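# Slide the open bin into the shelf's empty slot

## Task

Take the open-fronted bin that sits on the table and place it in the empty slot in the shelf's row of bins. Its open side must face outward, the same way as its neighbours, and the parts inside it must stay in it. The board overhead sits low, so the bin may need tilting to get under it. The bin must go fully in, past the shelf's front lip, and the parts in the other bins must stay in their own bins.

## Robot and tools

Robot: two arms, left_arm and right_arm. left_arm is the robot's own left and sits on the +y side; this has nothing to do with which side of an image something appears on. Each arm ends in a parallel gripper whose fingers point along the gripper's +z axis and close along its y axis. Joint ranges in rad, base to tip: waist -2.880..2.880, shoulder 0..3.142, elbow 0..3.019 (straight at 2.964), wrist pitch -1.693..1.571, wrist yaw -1.571..1.571, wrist roll -2.094..2.094.

World frame (used in results): origin at table-top height above the centre of the robot's foot; +z up, +x forward over the table, +y toward left_arm. The table top starts near x = +0.15 m and may be turned relative to the robot. end_effector_position (metres) is the point between the finger pads, roughly 1 cm short of the tips; end_effector_quat_wxyz is orientation. Both can be off by a few cm, more at long reach.

Command offsets are NOT in the world frame: each arm's six pose numbers are an offset from that arm's current Hand target, along the Hand target's own axes. Scale: 1.0 = 0.6 m for dx, dy, dz and 180 degrees for rotation; rx, ry, rz form a single rotation vector. Every number lies in [-1, 1].

Row layout (shared by both motion tools): one flat list of 14 numbers covering both arms: left dx, dy, dz, rx, ry, rz, opening, then right dx, dy, dz, rx, ry, rz, opening. Opening is absolute, not an offset: +1 fully open (0.094 m), -1 closed. Sending six zeros re-requests the current Hand target; sending an opening always sets the gripper, so repeat the current opening to leave a gripper unchanged (0 means half open).

execute_actions(actions, cameras): actions is a list of actions; each action is a list of up to 15 rows, one row per 1/30 s step; if fewer than 15 rows, the last row repeats to fill 15. All rows of an action are offsets from the Hand target as it was when that action began, not from the previous row; the next action starts from the new Hand target, so repeating an offset keeps moving. An empty list just returns state and images. cameras selects images: omitted, null or ["all"] gives all; [] gives none; a wrong name invalidates the call.

move(target, speed, blend, opening_speed, blocking, cameras): straight-line path of each gripper toward an offset goal. target is one 14-number row or a list of up to 15 rows; every row in the list is an offset from the same starting Hand targets, not from the previous row. speed: m/s, 0.002 to 4.3, default 0.25 (rotation capped at twice that in rad/s), one value or one per target. blend: corner rounding radius in metres for lists, default 0. opening_speed: rate of the opening command on the -1..1 scale per second, at least 0.2; use a low value to close gently. blocking=false returns after about 0.5 s while the move keeps going. A move lasts at least 0.5 s and is cut at 10 s. It does not avoid obstacles or the other arm; faster moves lag, stray and hit harder, and aiming far beyond a contact presses harder. Changed openings in later targets are applied only after the arms settle there. Result adds a "move:" line: done (within 10 mm and 2 degrees), off_target, moving, held, fault, plus limits=paced (pose clipped) or limits=held (steps withheld by a check, e.g. the clearance check between arms).

wait(seconds): 0 to 10 s, arms hold their last commands; a running move continues. stop(): brakes a running move, needing some distance. zoom_image(camera, region): camera is cam_left_wrist or cam_right_wrist; region [x0, y0, x1, y1] pixels from the top-left, at most 504 by 504, from that camera's latest image. finished_scene(scene): give the current scene number; it ends the scene irreversibly, and the goal must hold without the robot.

Results: end_effector_position and quat per arm, Hand target (last commanded pose after clipping; the base for the next offsets), Tool commands, Joint positions (last entry is the measured finger opening in metres), Joint velocities ("within noise" means at rest), joint torques (include gravity, have offsets and noise; entries 3 and 4 wrap at ±28 N m), grip_measured (opening on the -1..1 scale; reads up to about 2.7 mm wide when empty and a few mm narrower than a squeezed part, and follows the command even after contact), grip_effort_nm (motor effort, negative closing; not pad force). MOTOR HOT appears near 85 °C; at 100 °C an OVER-TEMPERATURE FAULT drops that arm for 30 to 60 s or more.

Controller behaviour: each step the commanded orientation is limited to 40 degrees from the measured one. Grippers often stop short of the Hand target by a centimetre or so because of friction and weight; a wait will not close that, so resend the missing offset. Tiny moves may not start. An arm blocked by something keeps pushing until commanded back past the gripper.

Cameras: cam_left_wrist and cam_right_wrist, both 672x504 fisheye, mounted on the wrists; frames can lag while the arm moves.

Avoid: dropping the bin or spilling parts, releasing anything still moving, fast impacts or heavy pushes, contact between the arms or one gripper closing on the other, paths close to an arm's own base (this can flip its shoulder posture; go around), anything falling off or being left off the table, and long holds at full stretch or against unreachable poses, which overheat motors.

Each tool is called after "Emit:" in YAML: its name, and indented under it one key for each argument.

## Session

Emit:
execute_actions:
  actions: []

Scene clock: 0.00 s.
left_arm: end_effector_position=(+0.6841, +0.4707, +0.1476) grip_measured=+1.000 grip_effort_nm=n/a end_effector_quat_wxyz=(-0.053, +0.727, -0.677, -0.100) | right_arm: end_effector_position=(+0.4126, -0.2246, +0.2297) grip_measured=+1.000 grip_effort_nm=n/a end_effector_quat_wxyz=(+0.243, -0.564, +0.788, +0.050)
Joint positions: left_arm=[0.763 1.428 0.922 -0.248 -0.883 -1.342 0.094] | right_arm=[-0.324 2.162 0.097 1.432 0.559 -1.38 0.094]
Joint velocities: within noise
Joint torques (N m): no reading
Heat: left arm: hottest shoulder 31 °C; right arm: hottest wrist roll 29 °C.
Hand target: left_arm +0.6900, +0.4729, +0.1514; -0.058, +0.730, -0.674, -0.096 | right_arm +0.4092, -0.2272, +0.2309; +0.240, -0.567, +0.786, +0.052
Tool commands: left_gripper/opening=+1.0 right_gripper/opening=+1.0

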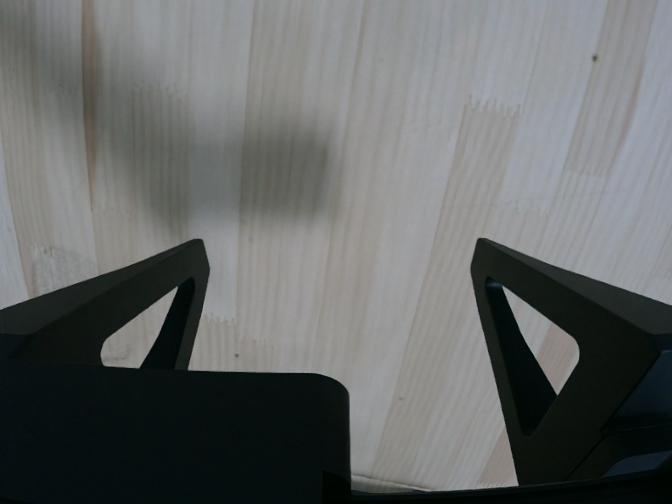

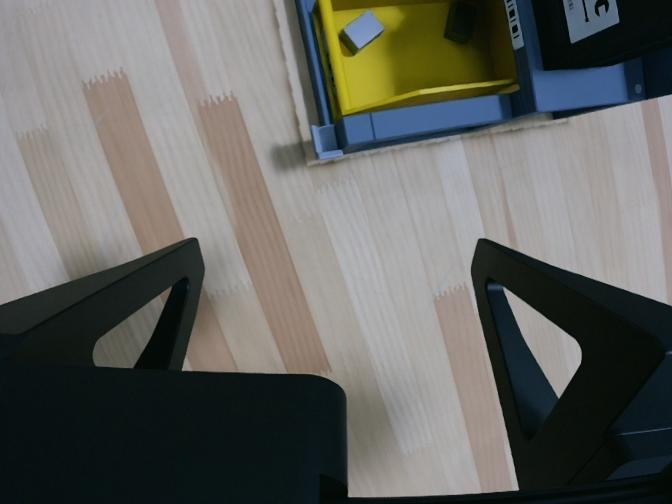

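Emit:
zoom_image:
  camera: "cam_right_wrist"
  region: [270, 0, 672, 200]

Scaled by 1.254 from the camera's 672x504 image, which has a finer 960x720 frame.

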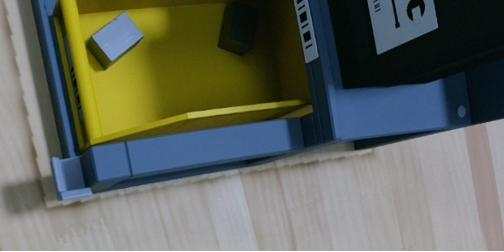

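Emit:
move:
  target: [0.17,0.281,-0.282,0,0,0,1,-0.239,-0.007,-0.202,0,0,0,1]

Scene clock: 47.20 s.
left_arm: end_effector_position=(+0.5366, +0.3267, +0.2929) grip_measured=+1.000 grip_effort_nm=-0.012 end_effector_quat_wxyz=(-0.057, +0.706, -0.704, -0.052) | right_arm: end_effector_position=(+0.4018, -0.1584, +0.3931) grip_measured=+1.000 grip_effort_nm=0.022 end_effector_quat_wxyz=(+0.237, -0.577, +0.780, +0.046)
Joint positions: left_arm=[0.199 1.311 0.57 -0.649 -1.115 -2.071 0.094] | right_arm=[0.526 1.615 0.355 -0.232 1.039 -0.31 0.094]
Joint velocities: within noise
Joint torques (N m): left_arm=[-7.59 -5.36 2.58 -0.5 -0.11 -0.21] | right_arm=[7.65 -1.14 9.76 0.5 -0.18 0.12]
Heat: left arm: hottest shoulder 33 °C; right arm: hottest elbow 29 °C.
Hand target: left_arm +0.5401, +0.3231, +0.3016; -0.058, +0.730, -0.674, -0.096 | right_arm +0.4093, -0.1474, +0.4009; +0.240, -0.566, +0.787, +0.052
Off the commanded pose: left_arm 0.010 m, 7 deg | right_arm 0.015 m, 2 deg.
joint sent to its limit (left arm) — joint 6 (wrist roll), lower limit. The joint targets are off in orientation, not in position.
move: off_target (left_arm, right_arm)
camera_calibration:
cam_left_wrist: T_world_to_cam=[[0.999981, 0.00553377, 0.00274779, -0.540122], [0.00368374, -0.891049, 0.453891, 0.163369], [0.00496014, -0.453873, -0.891053, 0.531007], [0, 0, 0, 1]] pos_world=[0.536876, 0.389568, 0.400487]
cam_right_wrist: T_world_to_cam=[[0.923848, -0.326146, 0.200334, -0.501675], [-0.360578, -0.917169, 0.16966, -0.0612471], [0.128406, -0.228976, -0.964926, 0.413185], [0, 0, 0, 1]] pos_world=[0.388332, -0.125184, 0.509587]

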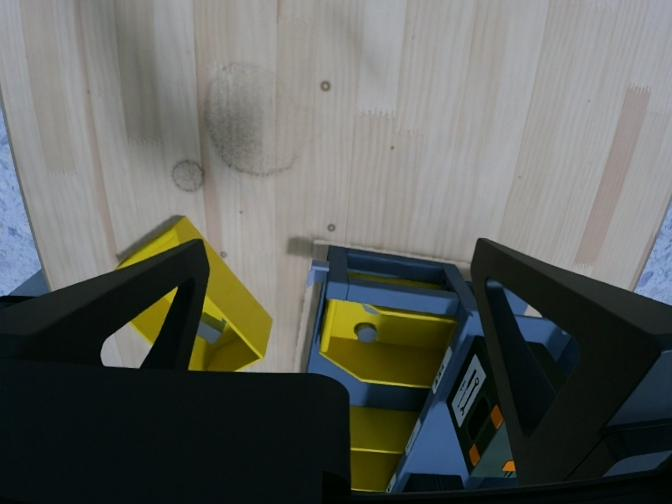

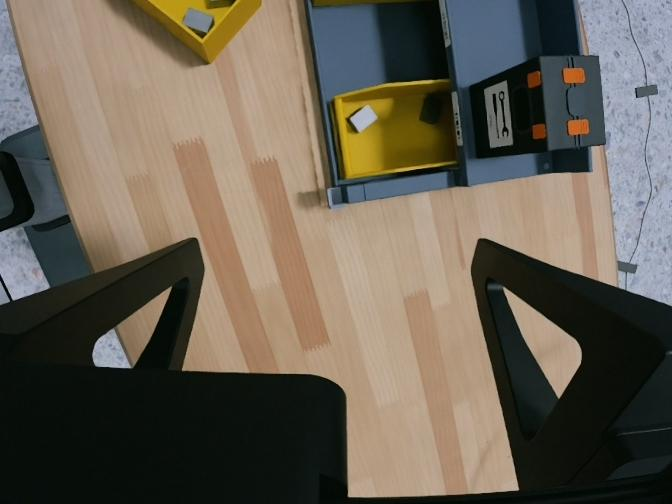

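Emit:
zoom_image:
  camera: "cam_left_wrist"
  region: [100, 200, 600, 500]

Emit:
zoom_image:
  camera: "cam_right_wrist"
  region: [120, 0, 620, 230]

Scaled by 1.008 from the camera's 672x504 image, which has a finer 960x720 frame.

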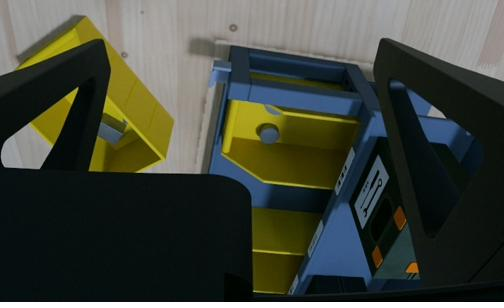

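Scaled by 1.008 from the camera's 672x504 image, which has a finer 960x720 frame.

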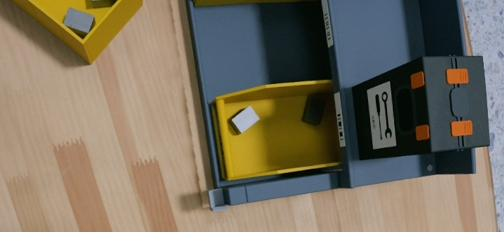

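Emit:
move:
  target: [0,0,0,0,0,0,1,-0.057,0.200,0.119,0.253,-0.175,0.298,1]

Scene clock: 62.47 s.
left_arm: end_effector_position=(+0.5367, +0.3268, +0.2930) grip_measured=+1.000 grip_effort_nm=-0.012 end_effector_quat_wxyz=(-0.057, +0.706, -0.704, -0.052) | right_arm: end_effector_position=(+0.4001, -0.1407, +0.3897) grip_measured=+1.000 grip_effort_nm=0.017 end_effector_quat_wxyz=(+0.278, -0.515, +0.810, +0.038)
Joint positions: left_arm=[0.199 1.31 0.57 -0.65 -1.115 -2.071 0.094] | right_arm=[0.547 1.747 0.337 0.032 1.117 -0.276 0.094]
Joint velocities: within noise
Joint torques (N m): left_arm=[-7.47 -5.25 2.66 -0.53 -0.1 -0.2] | right_arm=[7.47 -2.67 7.08 0.5 -0.18 -0.05]
Heat: left arm: hottest shoulder 33 °C; right arm: hottest elbow 31 °C.
Hand target: left_arm +0.5403, +0.3236, +0.3008; -0.057, +0.716, -0.694, -0.051 (not the last commanded pose) | right_arm +0.4027, -0.1392, +0.3915; +0.278, -0.514, +0.811, +0.040 (not the last commanded pose)
Off the commanded pose: left_arm 0.010 m, 7 deg | right_arm 0.129 m, 69 deg.
joint sent to its limit (left arm) — joint 6 (wrist roll), lower limit.
move: held (right_arm; a check stopped the path), off_target (left_arm; braked when a check withheld steps of right_arm); limits=held
pose unreachable (right arm): on one or more control steps of this call, first in action 0 (counted from 0), this arm could not follow its commanded pose, so it was not sent that pose on those steps. It may still have moved: this result reports where it is.
cause: moving toward the commanded pose would bring a part of the arm (its wrist camera) too close to the robot's own body.
camera_calibration:
cam_left_wrist: T_world_to_cam=[[0.999979, 0.00589178, 0.00279038, -0.540278], [0.0039834, -0.891047, 0.453893, 0.163296], [0.0051606, -0.453872, -0.891052, 0.530944], [0, 0, 0, 1]] pos_world=[0.536876, 0.389669, 0.400487]
cam_right_wrist: T_world_to_cam=[[0.857246, -0.463797, 0.223656, -0.495397], [-0.492177, -0.8657, 0.0912463, 0.0453856], [0.151299, -0.188299, -0.970388, 0.412885], [0, 0, 0, 1]] pos_world=[0.384545, -0.112727, 0.507316]

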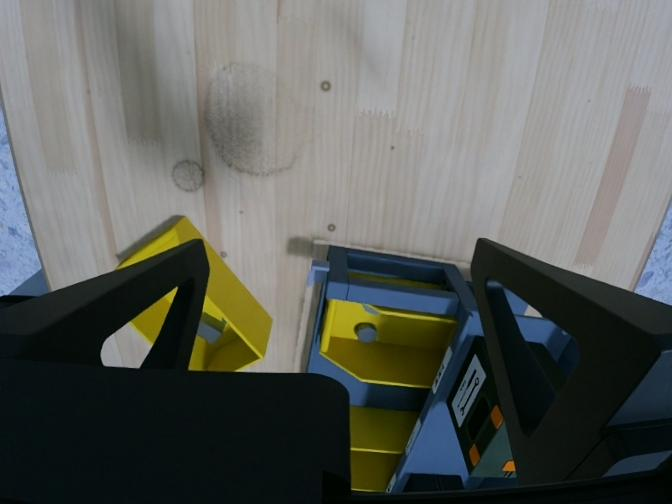

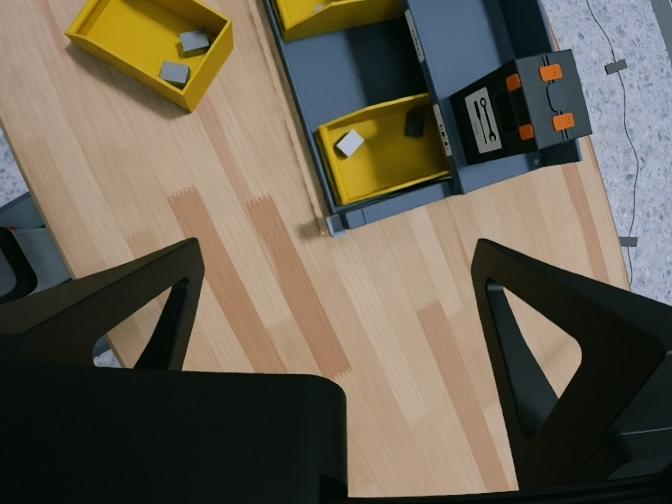

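Emit:
move:
  target: [0,0,0,0,0,0,1,-0.144,0.110,-0.004,0,0,0,1]

Scene clock: 67.90 s.
left_arm: end_effector_position=(+0.5367, +0.3268, +0.2930) grip_measured=+1.000 grip_effort_nm=-0.007 end_effector_quat_wxyz=(-0.057, +0.706, -0.704, -0.052) | right_arm: end_effector_position=(+0.3999, -0.1408, +0.3896) grip_measured=+1.000 grip_effort_nm=0.007 end_effector_quat_wxyz=(+0.278, -0.516, +0.810, +0.038)
Joint positions: left_arm=[0.199 1.31 0.57 -0.65 -1.115 -2.071 0.094] | right_arm=[0.547 1.747 0.337 0.031 1.116 -0.276 0.094]
Joint velocities: within noise
Joint torques (N m): left_arm=[-7.24 -5.3 2.69 -0.5 -0.11 -0.2] | right_arm=[7.82 -2.26 6.42 0.88 -0.05 -0.02]
Heat: left arm: hottest shoulder 33 °C; right arm: hottest elbow 31 °C.
Hand target: left_arm +0.5404, +0.3239, +0.3002; -0.057, +0.713, -0.698, -0.042 (not the last commanded pose) | right_arm +0.4000, -0.1407, +0.3896; +0.278, -0.515, +0.810, +0.038 (not the last commanded pose)
Off the commanded pose: left_arm 0.009 m, 2 deg | right_arm 0.110 m, 0 deg.
joint sent to its limit (left arm) — joint 6 (wrist roll), lower limit.
move: held (right_arm; a check stopped the path); limits=held
pose unreachable (right arm): on one or more control steps of this call, first in action 0 (counted from 0), this arm could not follow its commanded pose, so it was not sent that pose on those steps. It may still have moved: this result reports where it is.
cause: moving toward the commanded pose would bring a part of the arm (its fingers) too close to the robot's own body.
camera_calibration:
cam_left_wrist: T_world_to_cam=[[0.999979, 0.00589178, 0.00279038, -0.540278], [0.0039834, -0.891047, 0.453893, 0.163296], [0.0051606, -0.453872, -0.891052, 0.530944], [0, 0, 0, 1]] pos_world=[0.536876, 0.389669, 0.400487]
cam_right_wrist: T_world_to_cam=[[0.857901, -0.462485, 0.22386, -0.495388], [-0.491037, -0.866249, 0.0921705, 0.0443352], [0.151291, -0.188996, -0.970253, 0.412577], [0, 0, 0, 1]] pos_world=[0.384345, -0.112729, 0.507116]

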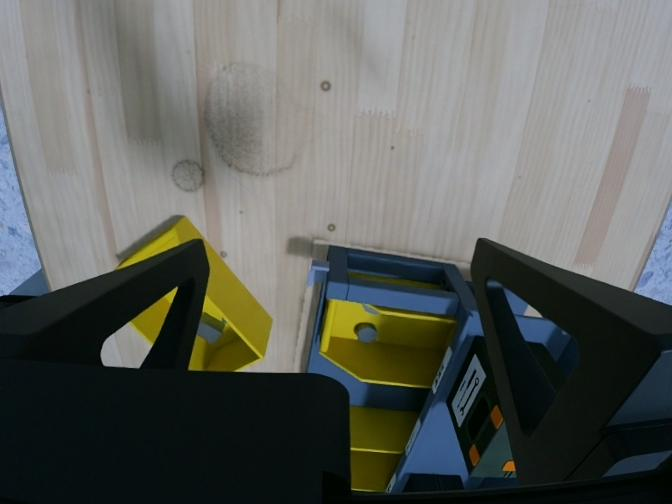

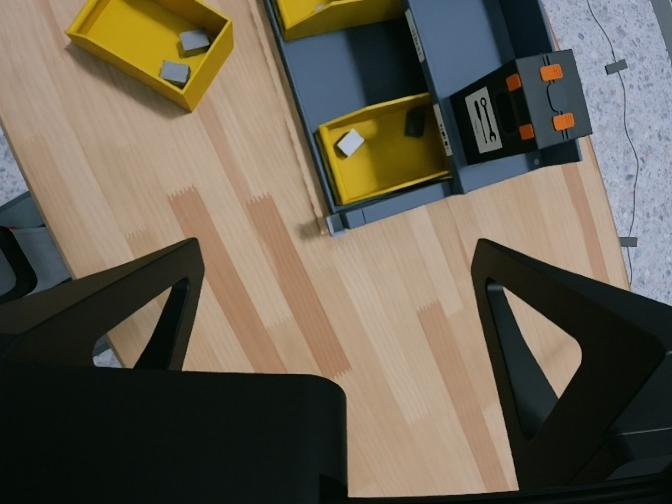

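Emit:
zoom_image:
  camera: "cam_right_wrist"
  region: [240, 0, 620, 260]

Emit:
zoom_image:
  camera: "cam_right_wrist"
  region: [40, 0, 300, 130]

Emit:
zoom_image:
  camera: "cam_left_wrist"
  region: [280, 220, 600, 500]

Scaled by 1.326 from the camera's 672x504 image, which has a finer 960x720 frame.

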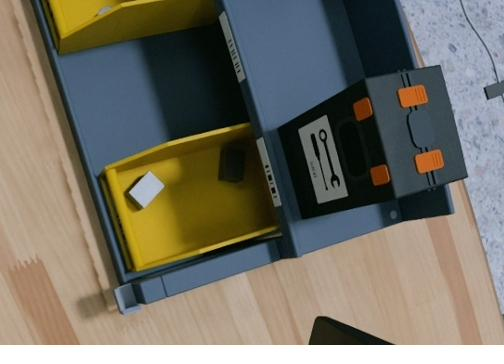

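Scaled by 1.938 from the camera's 672x504 image, which has a finer 960x720 frame.

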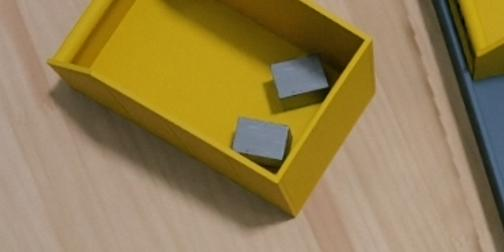

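Scaled by 1.575 from the camera's 672x504 image, which has a finer 960x720 frame.

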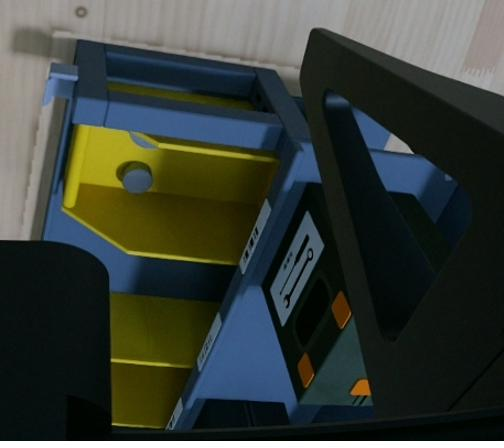

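Emit:
move:
  target: [0.1645,0.05,-0.026,0,0,0,1,0,0,0,0,0,0,1]

Scene clock: 162.77 s.
left_arm: end_effector_position=(+0.5090, +0.2324, +0.2943) grip_measured=+1.000 grip_effort_nm=-0.017 end_effector_quat_wxyz=(-0.051, +0.678, -0.733, +0.024) | right_arm: end_effector_position=(+0.3999, -0.1408, +0.3896) grip_measured=+1.000 grip_effort_nm=0.022 end_effector_quat_wxyz=(+0.278, -0.516, +0.810, +0.038)
Joint positions: left_arm=[0.03 1.551 0.536 -0.375 -1.095 -2.071 0.094] | right_arm=[0.547 1.747 0.337 0.031 1.116 -0.276 0.094]
Joint velocities: within noise
Joint torques (N m): left_arm=[-9.23 -2.96 3.23 0.16 -0.31 -0.2] | right_arm=[7.94 -2.32 6.38 0.85 -0.01 -0.01]
Heat: left arm: hottest shoulder 32 °C; right arm: hottest elbow 31 °C.
Hand target: left_arm +0.5123, +0.2232, +0.3012; -0.057, +0.713, -0.698, -0.042 | right_arm +0.4000, -0.1407, +0.3896; +0.278, -0.515, +0.810, +0.038
Off the commanded pose: left_arm 0.012 m, 10 deg | right_arm 0.000 m, 0 deg.
joint sent to its limit (left arm) — joint 6 (wrist roll), lower limit. The joint targets are off in orientation, not in position.
move: off_target (left_arm)
camera_calibration:
cam_left_wrist: T_world_to_cam=[[0.991802, -0.0788331, 0.100574, -0.516943], [-0.121315, -0.828173, 0.547186, 0.100462], [0.040156, -0.554901, -0.830946, 0.47746], [0, 0, 0, 1]] pos_world=[0.505719, 0.307391, 0.393763]
cam_right_wrist: T_world_to_cam=[[0.857901, -0.462485, 0.22386, -0.495388], [-0.491037, -0.866249, 0.0921705, 0.0443352], [0.151291, -0.188996, -0.970253, 0.412577], [0, 0, 0, 1]] pos_world=[0.384345, -0.112729, 0.507116]

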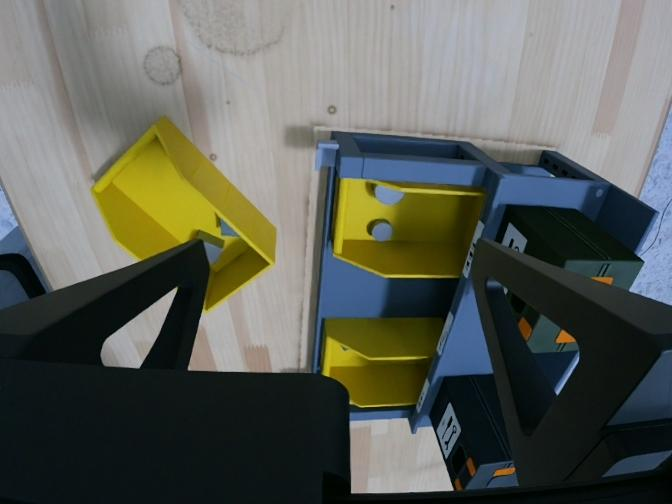

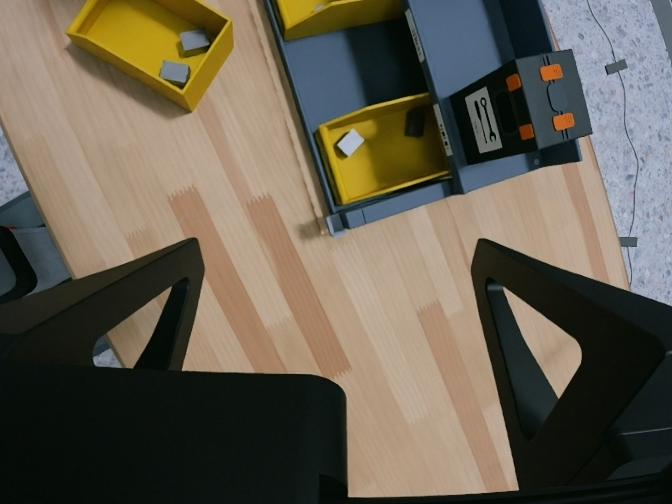

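Emit:
zoom_image:
  camera: "cam_left_wrist"
  region: [290, 110, 670, 440]

Emit:
zoom_image:
  camera: "cam_left_wrist"
  region: [80, 100, 290, 330]

Scaled by 1.326 from the camera's 672x504 image, which has a finer 960x720 frame.

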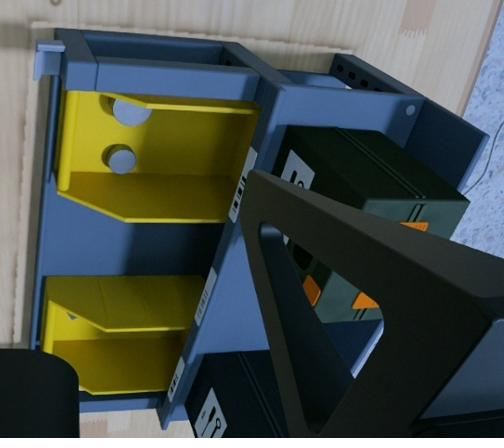

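Scaled by 2.191 from the camera's 672x504 image, which has a finer 960x720 frame.

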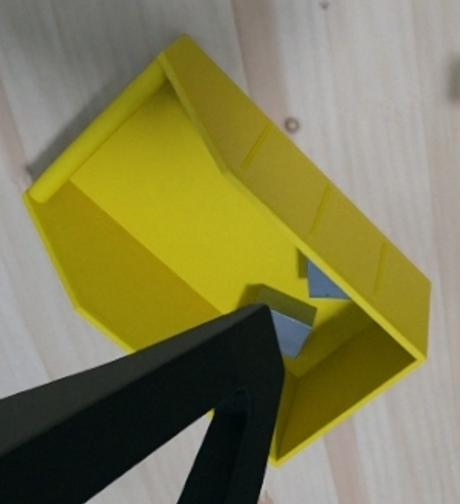

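Emit:
move:
  target: [0,0,0,0,0,0,1,0.0745,0.0653,0.276,0,0,0,1]

Scene clock: 178.83 s.
left_arm: end_effector_position=(+0.5091, +0.2324, +0.2943) grip_measured=+1.000 grip_effort_nm=-0.007 end_effector_quat_wxyz=(-0.051, +0.678, -0.733, +0.024) | right_arm: end_effector_position=(+0.4018, -0.1369, +0.3693) grip_measured=+1.000 grip_effort_nm=0.017 end_effector_quat_wxyz=(+0.268, -0.504, +0.820, +0.041)
Joint positions: left_arm=[0.03 1.551 0.536 -0.374 -1.095 -2.071 0.094] | right_arm=[0.476 1.809 0.32 0.203 1.097 -0.358 0.094]
Joint velocities: within noise
Joint torques (N m): left_arm=[-9.05 -3.08 3.19 0.25 -0.3 -0.19] | right_arm=[9.05 -3.49 5.89 0.62 0.03 0.11]
Heat: left arm: hottest shoulder 31 °C; right arm: hottest elbow 31 °C.
Hand target: left_arm +0.5124, +0.2236, +0.3008; -0.055, +0.697, -0.715, -0.001 (not the last commanded pose) | right_arm +0.4031, -0.1349, +0.3741; +0.273, -0.498, +0.822, +0.044 (not the last commanded pose)
Off the commanded pose: left_arm 0.012 m, 9 deg | right_arm 0.155 m, 2 deg.
joint sent to its limit (left arm) — joint 6 (wrist roll), lower limit.
move: held (right_arm; a check stopped the path), off_target (left_arm; braked when a check withheld steps of right_arm); limits=held
pose unreachable (right arm): on one or more control steps of this call, first in action 0 (counted from 0), this arm could not follow its commanded pose, so it was not sent that pose on those steps. It may still have moved: this result reports where it is.
cause: moving toward the commanded pose would bring a part of the arm (its wrist camera) too close to the robot's own body.
camera_calibration:
cam_left_wrist: T_world_to_cam=[[0.991805, -0.078149, 0.101072, -0.517449], [-0.121019, -0.82825, 0.547135, 0.100369], [0.0409552, -0.554883, -0.83092, 0.477037], [0, 0, 0, 1]] pos_world=[0.505818, 0.307392, 0.393763]
cam_right_wrist: T_world_to_cam=[[0.850768, -0.485346, 0.201578, -0.482721], [-0.511488, -0.852795, 0.105451, 0.0556729], [0.120724, -0.192819, -0.973779, 0.406423], [0, 0, 0, 1]] pos_world=[0.390094, -0.108443, 0.487202]

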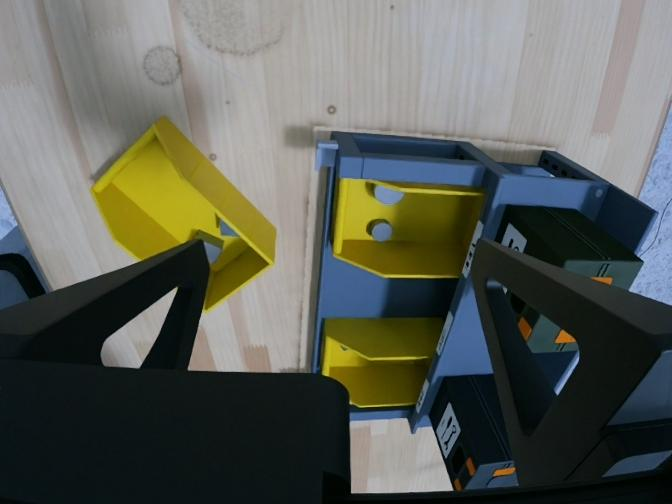

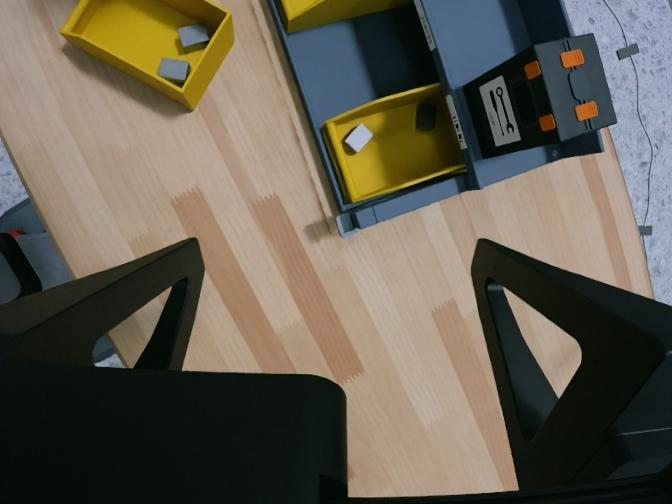

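Emit:
move:
  target: [0,0,0,0,0,0.6,1,0,0,0,0,0,0,1]

Scene clock: 197.47 s.
left_arm: end_effector_position=(+0.5064, +0.2329, +0.2930) grip_measured=+1.000 grip_effort_nm=-0.017 end_effector_quat_wxyz=(+0.019, +0.162, +0.985, +0.054) | right_arm: end_effector_position=(+0.4018, -0.1370, +0.3693) grip_measured=+1.000 grip_effort_nm=0.012 end_effector_quat_wxyz=(+0.268, -0.504, +0.820, +0.041)
Joint positions: left_arm=[0.026 1.613 0.607 -0.577 -1.115 -0.423 0.094] | right_arm=[0.476 1.809 0.32 0.202 1.097 -0.357 0.094]
Joint velocities: within noise
Joint torques (N m): left_arm=[-10.05 -4.19 3.4 0.13 -0.15 0.1] | right_arm=[9.11 -3.96 5.91 0.54 0.01 0.09]
Heat: left arm: hottest shoulder 31 °C; right arm: hottest elbow 31 °C.
Hand target: left_arm +0.5125, +0.2236, +0.3008; +0.032, +0.169, +0.984, +0.045 | right_arm +0.4031, -0.1349, +0.3741; +0.273, -0.499, +0.822, +0.044
Off the commanded pose: left_arm 0.014 m, 2 deg | right_arm 0.005 m, 1 deg.
move: off_target (left_arm)
camera_calibration:
cam_left_wrist: T_world_to_cam=[[-0.315241, -0.941729, -0.117345, 0.41251], [-0.801268, 0.197864, 0.564641, 0.201488], [-0.50852, 0.272023, -0.816952, 0.557888], [0, 0, 0, 1]] pos_world=[0.575183, 0.196847, 0.390406]
cam_right_wrist: T_world_to_cam=[[0.850502, -0.486031, 0.201049, -0.482433], [-0.512095, -0.852406, 0.105654, 0.0558525], [0.120024, -0.192815, -0.973867, 0.406739], [0, 0, 0, 1]] pos_world=[0.390093, -0.108443, 0.487202]

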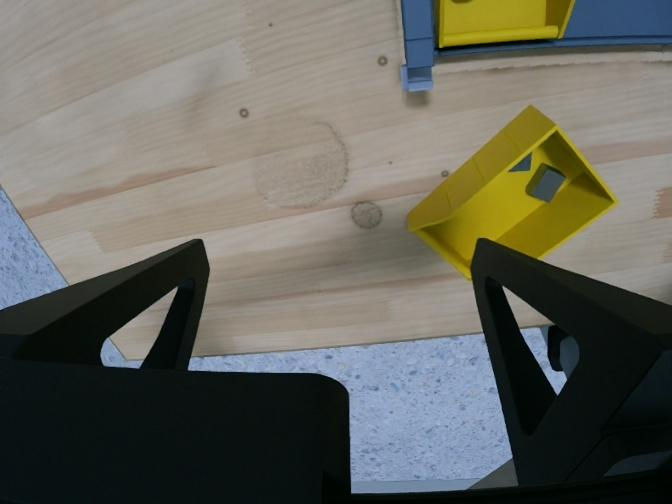

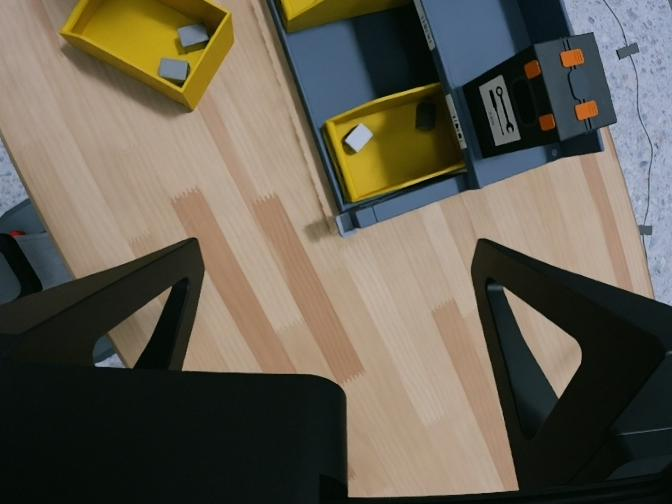

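Emit:
move:
  target: [0,0,0,0,0,0.6,1,0,0,0,0,0,0,1]
  cameras: ["cam_left_wrist"]

Scene clock: 206.30 s.
left_arm: end_effector_position=(+0.5081, +0.2315, +0.2930) grip_measured=+1.000 grip_effort_nm=-0.017 end_effector_quat_wxyz=(-0.033, +0.892, +0.448, +0.049) | right_arm: end_effector_position=(+0.4018, -0.1370, +0.3693) grip_measured=+1.000 grip_effort_nm=0.022 end_effector_quat_wxyz=(+0.268, -0.504, +0.820, +0.041)
Joint positions: left_arm=[0.025 1.618 0.612 -0.576 -1.117 1.463 0.094] | right_arm=[0.476 1.809 0.32 0.202 1.097 -0.357 0.094]
Joint velocities: within noise
Joint torques (N m): left_arm=[-9.88 -4.6 2.92 0.16 0.05 0.11] | right_arm=[8.88 -3.66 5.81 0.55 0.01 0.11]
Heat: left arm: hottest shoulder 31 °C; right arm: hottest elbow 30 °C.
Hand target: left_arm +0.5125, +0.2236, +0.3008; -0.018, +0.895, +0.442, +0.052 | right_arm +0.4031, -0.1349, +0.3741; +0.273, -0.499, +0.822, +0.044
Off the commanded pose: left_arm 0.012 m, 2 deg | right_arm 0.005 m, 1 deg.
move: off_target (left_arm)
camera_calibration:
cam_left_wrist: T_world_to_cam=[[-0.803125, 0.595727, 0.00999952, 0.266258], [0.444912, 0.588473, 0.675094, -0.552852], [0.396287, 0.546634, -0.737664, 0.0126093], [0, 0, 0, 1]] pos_world=[0.454812, 0.159829, 0.379867]
Images, in order (width x height): cam_left_wrist 672x504.

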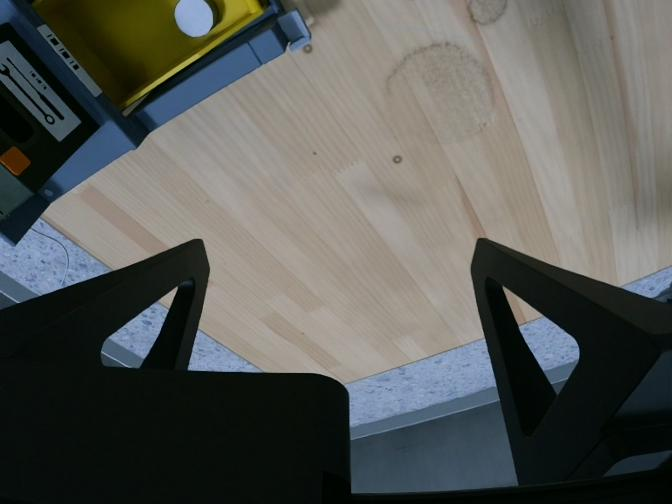

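Emit:
move:
  target: [-0.285,0.1045,0.071,0,0,0,1,0.159,-0.0996,-0.069,0,0,0,1]

Scene clock: 213.97 s.
left_arm: end_effector_position=(+0.4596, +0.0657, +0.2306) grip_measured=+1.000 grip_effort_nm=-0.017 end_effector_quat_wxyz=(-0.032, +0.897, +0.438, +0.047) | right_arm: end_effector_position=(+0.3966, -0.2579, +0.3690) grip_measured=+1.000 grip_effort_nm=0.012 end_effector_quat_wxyz=(+0.271, -0.511, +0.815, +0.039)
Joint positions: left_arm=[-0.057 2.228 0.91 -0.426 -1.106 1.303 0.094] | right_arm=[0.467 1.097 0.072 -0.232 1.096 -0.407 0.094]
Joint velocities: within noise
Joint torques (N m): left_arm=[-14.39 -6.83 2.71 -0.28 -0.08 -0.22] | right_arm=[2.96 0.79 8.91 0.55 -0.25 0.15]
Heat: left arm: hottest shoulder 31 °C; right arm: hottest elbow 30 °C.
Hand target: left_arm +0.4622, +0.0539, +0.2406; -0.018, +0.895, +0.442, +0.052 | right_arm +0.4030, -0.2548, +0.3741; +0.273, -0.498, +0.822, +0.044
Off the commanded pose: left_arm 0.016 m, 2 deg | right_arm 0.009 m, 2 deg.
move: off_target (left_arm)
camera_calibration:
cam_left_wrist: T_world_to_cam=[[-0.789903, 0.613112, 0.0121306, 0.319045], [0.460541, 0.580044, 0.671901, -0.397434], [0.404914, 0.536323, -0.740542, 0.0737443], [0, 0, 0, 1]] pos_world=[0.405189, -0.00463176, 0.317776]
cam_right_wrist: T_world_to_cam=[[0.855734, -0.471498, 0.213093, -0.539531], [-0.499627, -0.860044, 0.103425, -0.0558998], [0.134505, -0.194971, -0.971542, 0.376572], [0, 0, 0, 1]] pos_world=[0.383116, -0.229044, 0.486607]

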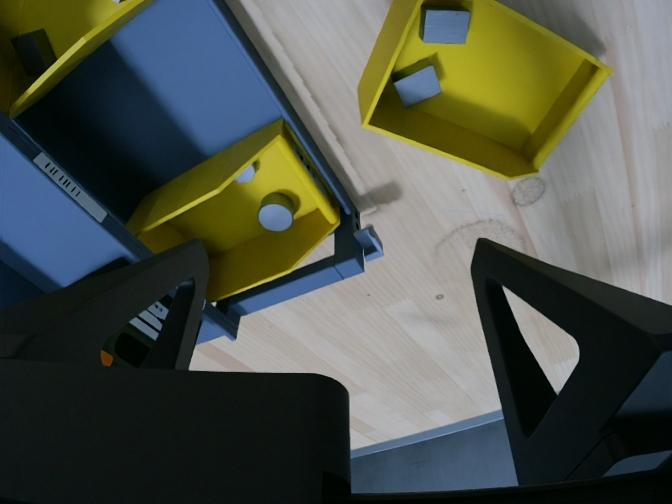

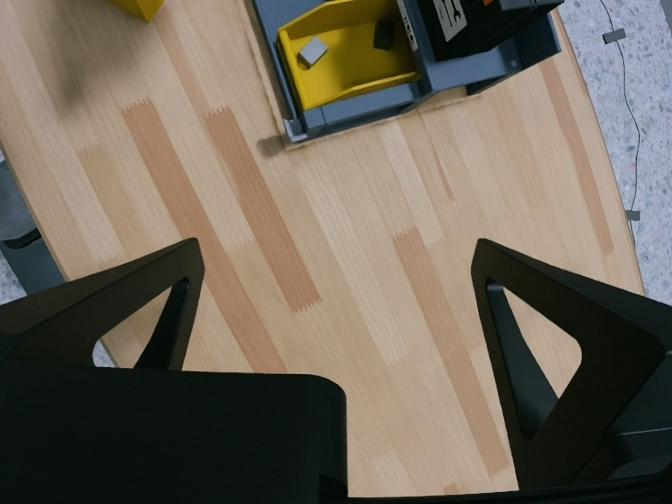

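Emit:
zoom_image:
  camera: "cam_left_wrist"
  region: [0, 0, 400, 345]

Emit:
zoom_image:
  camera: "cam_left_wrist"
  region: [330, 0, 630, 200]

Scaled by 1.260 from the camera's 672x504 image, which has a finer 960x720 frame.

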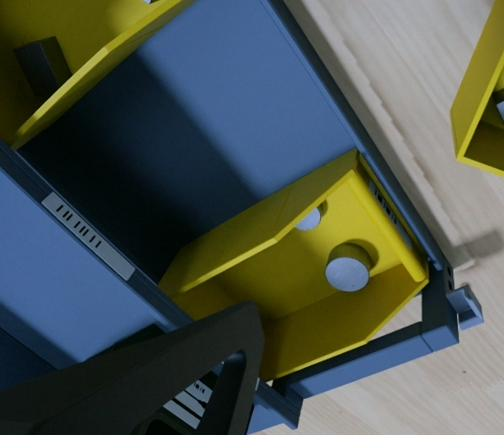

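Scaled by 1.680 from the camera's 672x504 image, which has a finer 960x720 frame.

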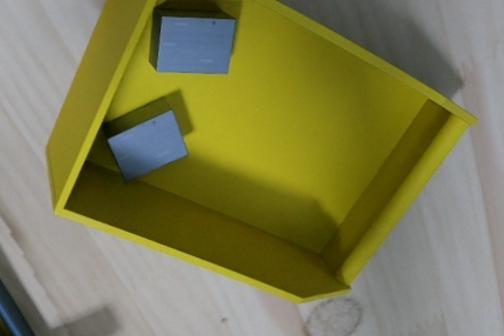

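Emit:
zoom_image:
  camera: "cam_left_wrist"
  region: [200, 60, 400, 280]

Emit:
zoom_image:
  camera: "cam_left_wrist"
  region: [0, 60, 200, 260]

Scaled by 2.291 from the camera's 672x504 image, which has a finer 960x720 frame.

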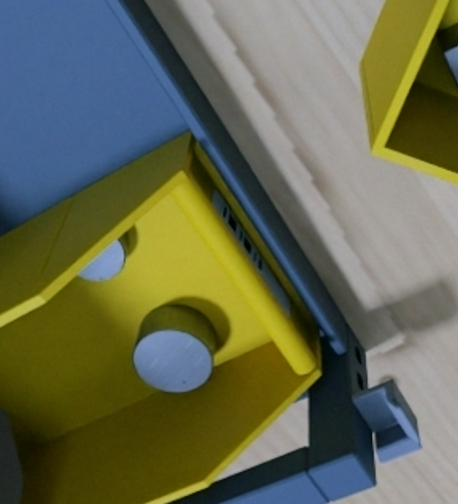

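Scaled by 2.520 from the camera's 672x504 image, which has a finer 960x720 frame.

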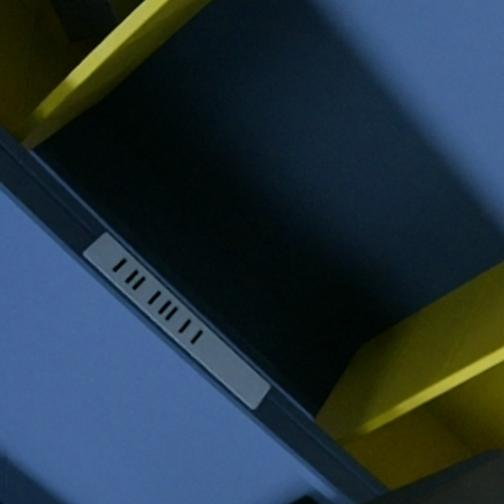

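Emit:
move:
  target: [-0.0775,0.0633,0.1263,0,0.139,0,1,0,0,0,0,0,0,1]

Scene clock: 233.13 s.
left_arm: end_effector_position=(+0.4695, -0.0017, +0.1673) grip_measured=+1.000 grip_effort_nm=-0.017 end_effector_quat_wxyz=(+0.092, -0.870, -0.418, -0.246) | right_arm: end_effector_position=(+0.3966, -0.2578, +0.3691) grip_measured=+1.000 grip_effort_nm=0.007 end_effector_quat_wxyz=(+0.271, -0.510, +0.815, +0.039)
Joint positions: left_arm=[-0.021 2.647 1.273 -0.55 -1.533 1.139 0.094] | right_arm=[0.467 1.096 0.072 -0.232 1.096 -0.404 0.094]
Joint velocities: within noise
Joint torques (N m): left_arm=[-12.57 -7.94 1.81 -0.68 -0.36 -0.22] | right_arm=[2.67 1.03 8.77 0.59 -0.24 0.13]
Heat: left arm: hottest shoulder 31 °C; right arm: hottest elbow 31 °C.
Hand target: left_arm +0.4701, -0.0001, +0.1607; -0.113, +0.863, +0.428, +0.245 | right_arm +0.4030, -0.2548, +0.3741; +0.273, -0.498, +0.822, +0.044
Off the commanded pose: left_arm 0.007 m, 3 deg | right_arm 0.009 m, 2 deg.
move: off_target (left_arm)
camera_calibration:
cam_left_wrist: T_world_to_cam=[[-0.770939, 0.634889, -0.0506801, 0.370606], [0.22094, 0.341217, 0.91365, -0.248758], [0.59736, 0.693172, -0.40333, -0.0874932], [0, 0, 0, 1]] pos_world=[0.39294, -0.0897654, 0.210772]
cam_right_wrist: T_world_to_cam=[[0.854949, -0.473575, 0.211635, -0.539281], [-0.501316, -0.859152, 0.10266, -0.0547575], [0.133209, -0.193865, -0.971942, 0.377548], [0, 0, 0, 1]] pos_world=[0.383314, -0.229242, 0.486707]

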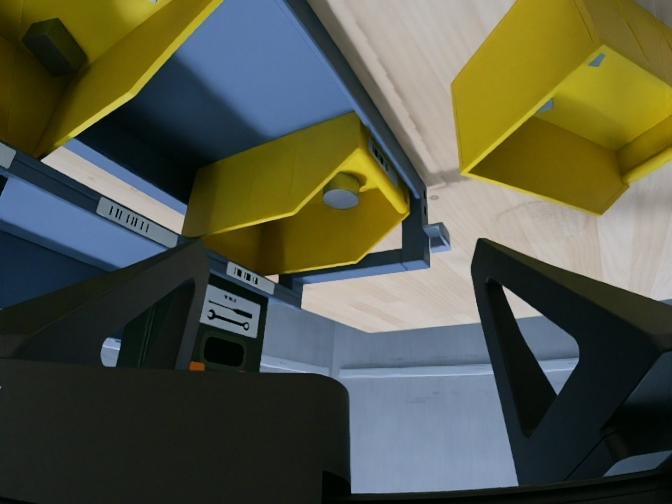

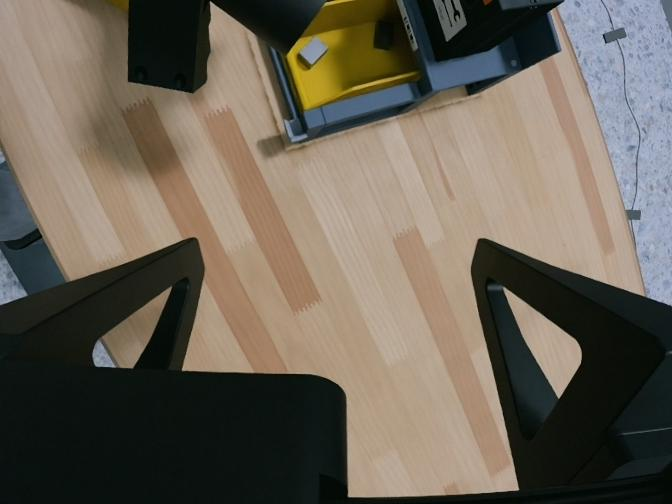

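Emit:
zoom_image:
  camera: "cam_left_wrist"
  region: [150, 60, 470, 320]

Emit:
zoom_image:
  camera: "cam_left_wrist"
  region: [0, 0, 300, 260]

Scaled by 1.575 from the camera's 672x504 image, which has a finer 960x720 frame.

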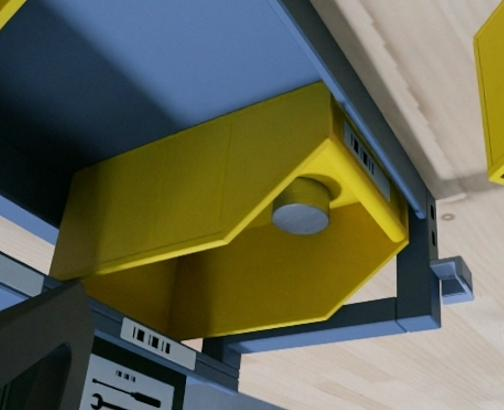

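Scaled by 1.680 from the camera's 672x504 image, which has a finer 960x720 frame.

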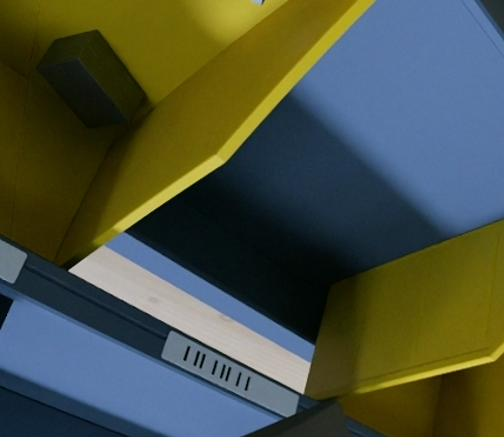

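Emit:
move:
  target: [0.1195,-0.4093,0.0655,-0.0265,-0.1726,0.1121,1,0,0,0,0,0,0,1]

Scene clock: 268.33 s.
left_arm: end_effector_position=(+0.3485, +0.1701, +0.1610) grip_measured=+1.000 grip_effort_nm=-0.017 end_effector_quat_wxyz=(-0.093, +0.930, +0.355, +0.034) | right_arm: end_effector_position=(+0.3967, -0.2578, +0.3691) grip_measured=+1.000 grip_effort_nm=0.007 end_effector_quat_wxyz=(+0.271, -0.510, +0.815, +0.039)
Joint positions: left_arm=[0.139 2.353 0.578 0.183 -1.152 1.708 0.094] | right_arm=[0.467 1.096 0.072 -0.232 1.096 -0.404 0.094]
Joint velocities: within noise
Joint torques (N m): left_arm=[-10.81 -4.19 -2.33 -0.64 -0.2 -0.2] | right_arm=[3.6 0.73 8.73 0.57 -0.19 0.12]
Heat: left arm: hottest shoulder 32 °C; right arm: hottest elbow 31 °C.
Hand target: left_arm +0.3457, +0.1675, +0.1639; -0.090, +0.931, +0.352, +0.038 (not the last commanded pose) | right_arm +0.4030, -0.2548, +0.3742; +0.273, -0.498, +0.822, +0.044
Off the commanded pose: left_arm 0.050 m, 15 deg | right_arm 0.009 m, 2 deg.
move: held (left_arm; a check stopped the path); limits=held
pose unreachable (left arm): on one or more control steps of this call, first in action 0 (counted from 0), this arm could not follow its commanded pose, so it was not sent that pose on those steps. It may still have moved: this result reports where it is.
cause: moving toward the commanded pose would bring a part of the arm (its wrist camera) too close to the robot's own body.
camera_calibration:
cam_left_wrist: T_world_to_cam=[[-0.667657, 0.730571, 0.143177, 0.0845186], [0.60302, 0.417924, 0.67949, -0.383469], [0.436579, 0.540005, -0.719579, -0.00372559], [0, 0, 0, 1]] pos_world=[0.289295, 0.100526, 0.245781]
cam_right_wrist: T_world_to_cam=[[0.854845, -0.473838, 0.211466, -0.539326], [-0.501522, -0.859055, 0.102476, -0.0545265], [0.133104, -0.193655, -0.971998, 0.377748], [0, 0, 0, 1]] pos_world=[0.383414, -0.229241, 0.486807]

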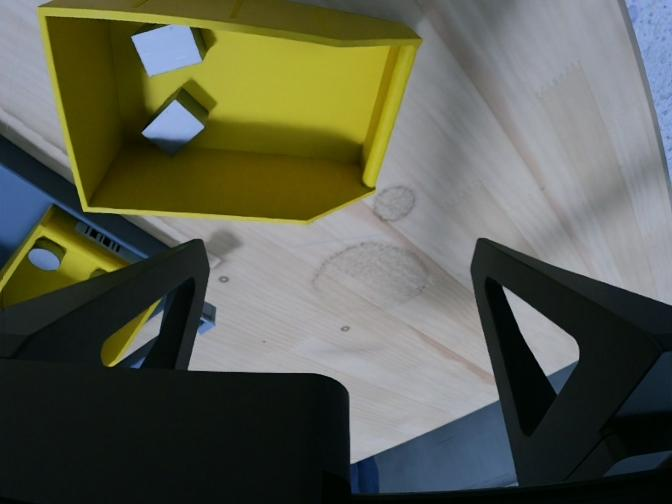

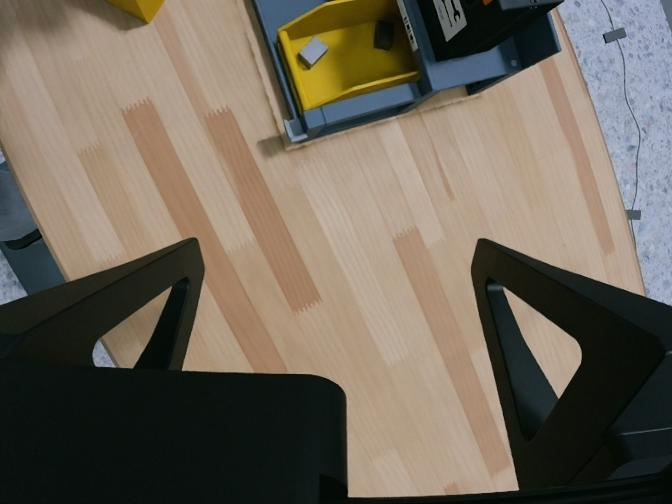

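Emit:
zoom_image:
  camera: "cam_left_wrist"
  region: [20, 0, 460, 250]

Emit:
zoom_image:
  camera: "cam_left_wrist"
  region: [300, 20, 440, 240]

Scaled by 1.145 from the camera's 672x504 image, which has a finer 960x720 frame.

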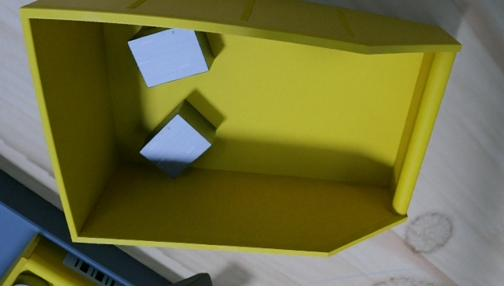

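Scaled by 2.291 from the camera's 672x504 image, which has a finer 960x720 frame.

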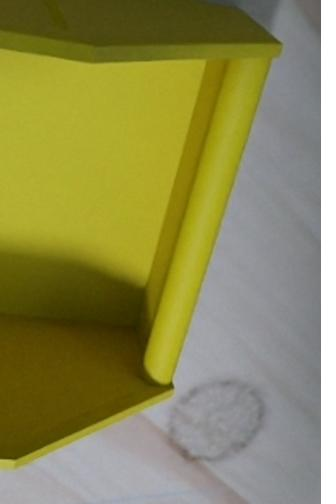

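Emit:
move:
  target: [0.201,-0.039,-0.113,-0.003,-0.069,-0.490,1,0,0,0,0,0,0,1]
  cameras: ["cam_left_wrist"]

Scene clock: 310.17 s.
left_arm: end_effector_position=(+0.4157, +0.2529, +0.2456) grip_measured=+1.000 grip_effort_nm=-0.012 end_effector_quat_wxyz=(-0.007, +0.431, +0.902, +0.003) | right_arm: end_effector_position=(+0.3967, -0.2578, +0.3691) grip_measured=+1.000 grip_effort_nm=0.012 end_effector_quat_wxyz=(+0.271, -0.510, +0.815, +0.039)
Joint positions: left_arm=[0.139 1.648 0.333 -0.069 -0.994 0.372 0.094] | right_arm=[0.467 1.096 0.072 -0.232 1.096 -0.404 0.094]
Joint velocities: within noise
Joint torques (N m): left_arm=[-7.41 -4.6 0.46 -0.38 0.03 -0.21] | right_arm=[3.25 0.91 8.92 0.62 -0.24 0.1]
Heat: left arm: hottest shoulder 31 °C; right arm: hottest elbow 32 °C.
Hand target: left_arm +0.4201, +0.2498, +0.2499; +0.001, +0.423, +0.906, +0.000 | right_arm +0.4030, -0.2548, +0.3741; +0.273, -0.498, +0.822, +0.044
Off the commanded pose: left_arm 0.007 m, 1 deg | right_arm 0.009 m, 2 deg.
move: done
camera_calibration:
cam_left_wrist: T_world_to_cam=[[-0.776519, -0.630082, -0.00376403, 0.482189], [-0.506945, 0.621194, 0.5976, -0.0860156], [-0.374199, 0.465956, -0.801786, 0.358979], [0, 0, 0, 1]] pos_world=[0.465153, 0.189983, 0.341042]
Images, in order (width x height): cam_left_wrist 672x504.

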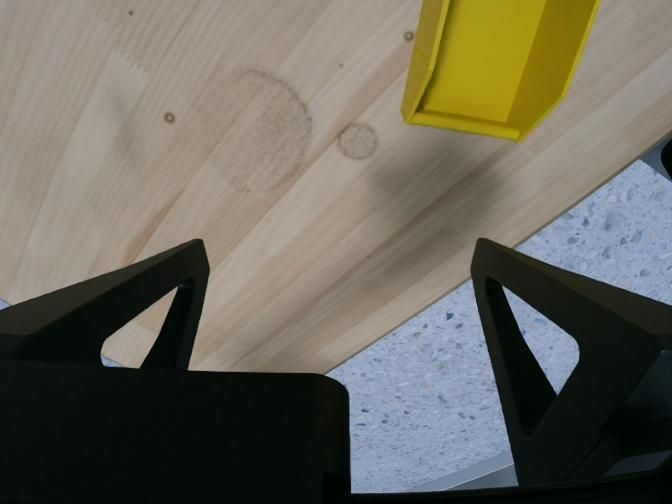

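Emit:
move:
  target: [0.061,-0.169,0.2,0,0,-0.4517,1,0,0,0,0,0,0,1]
  cameras: ["cam_left_wrist"]

Scene clock: 317.57 s.
left_arm: end_effector_position=(+0.3224, +0.2098, +0.1330) grip_measured=+1.000 grip_effort_nm=-0.017 end_effector_quat_wxyz=(+0.004, -0.257, +0.966, -0.005) | right_arm: end_effector_position=(+0.3967, -0.2578, +0.3691) grip_measured=+1.000 grip_effort_nm=0.012 end_effector_quat_wxyz=(+0.271, -0.510, +0.815, +0.039)
Joint positions: left_arm=[0.391 2.496 0.355 1.127 -0.888 -0.602 0.094] | right_arm=[0.467 1.096 0.072 -0.232 1.096 -0.404 0.094]
Joint velocities: within noise
Joint torques (N m): left_arm=[-6.01 -2.43 -5.16 0.28 0.01 -0.21] | right_arm=[3.02 1.08 8.68 0.49 -0.17 0.08]
Heat: left arm: hottest shoulder 31 °C; right arm: hottest elbow 32 °C.
Hand target: left_arm +0.3191, +0.2126, +0.1298; +0.001, -0.269, +0.963, +0.000 | right_arm +0.4030, -0.2548, +0.3741; +0.273, -0.498, +0.822, +0.044
Off the commanded pose: left_arm 0.005 m, 2 deg | right_arm 0.009 m, 2 deg.
move: done
camera_calibration:
cam_left_wrist: T_world_to_cam=[[0.497744, -0.867296, 0.00696774, 0.0197657], [-0.708531, -0.401968, 0.580005, 0.242824], [-0.500235, -0.293631, -0.814583, 0.455536], [0, 0, 0, 1]] pos_world=[0.390085, 0.24851, 0.230095]
Images, in order (width x height): cam_left_wrist 672x504.

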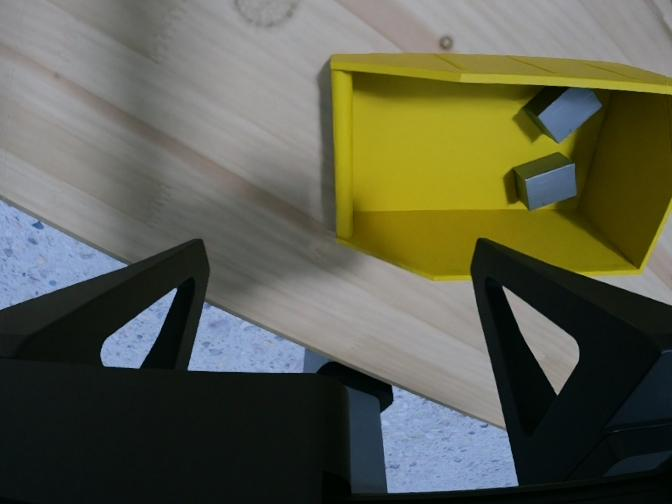

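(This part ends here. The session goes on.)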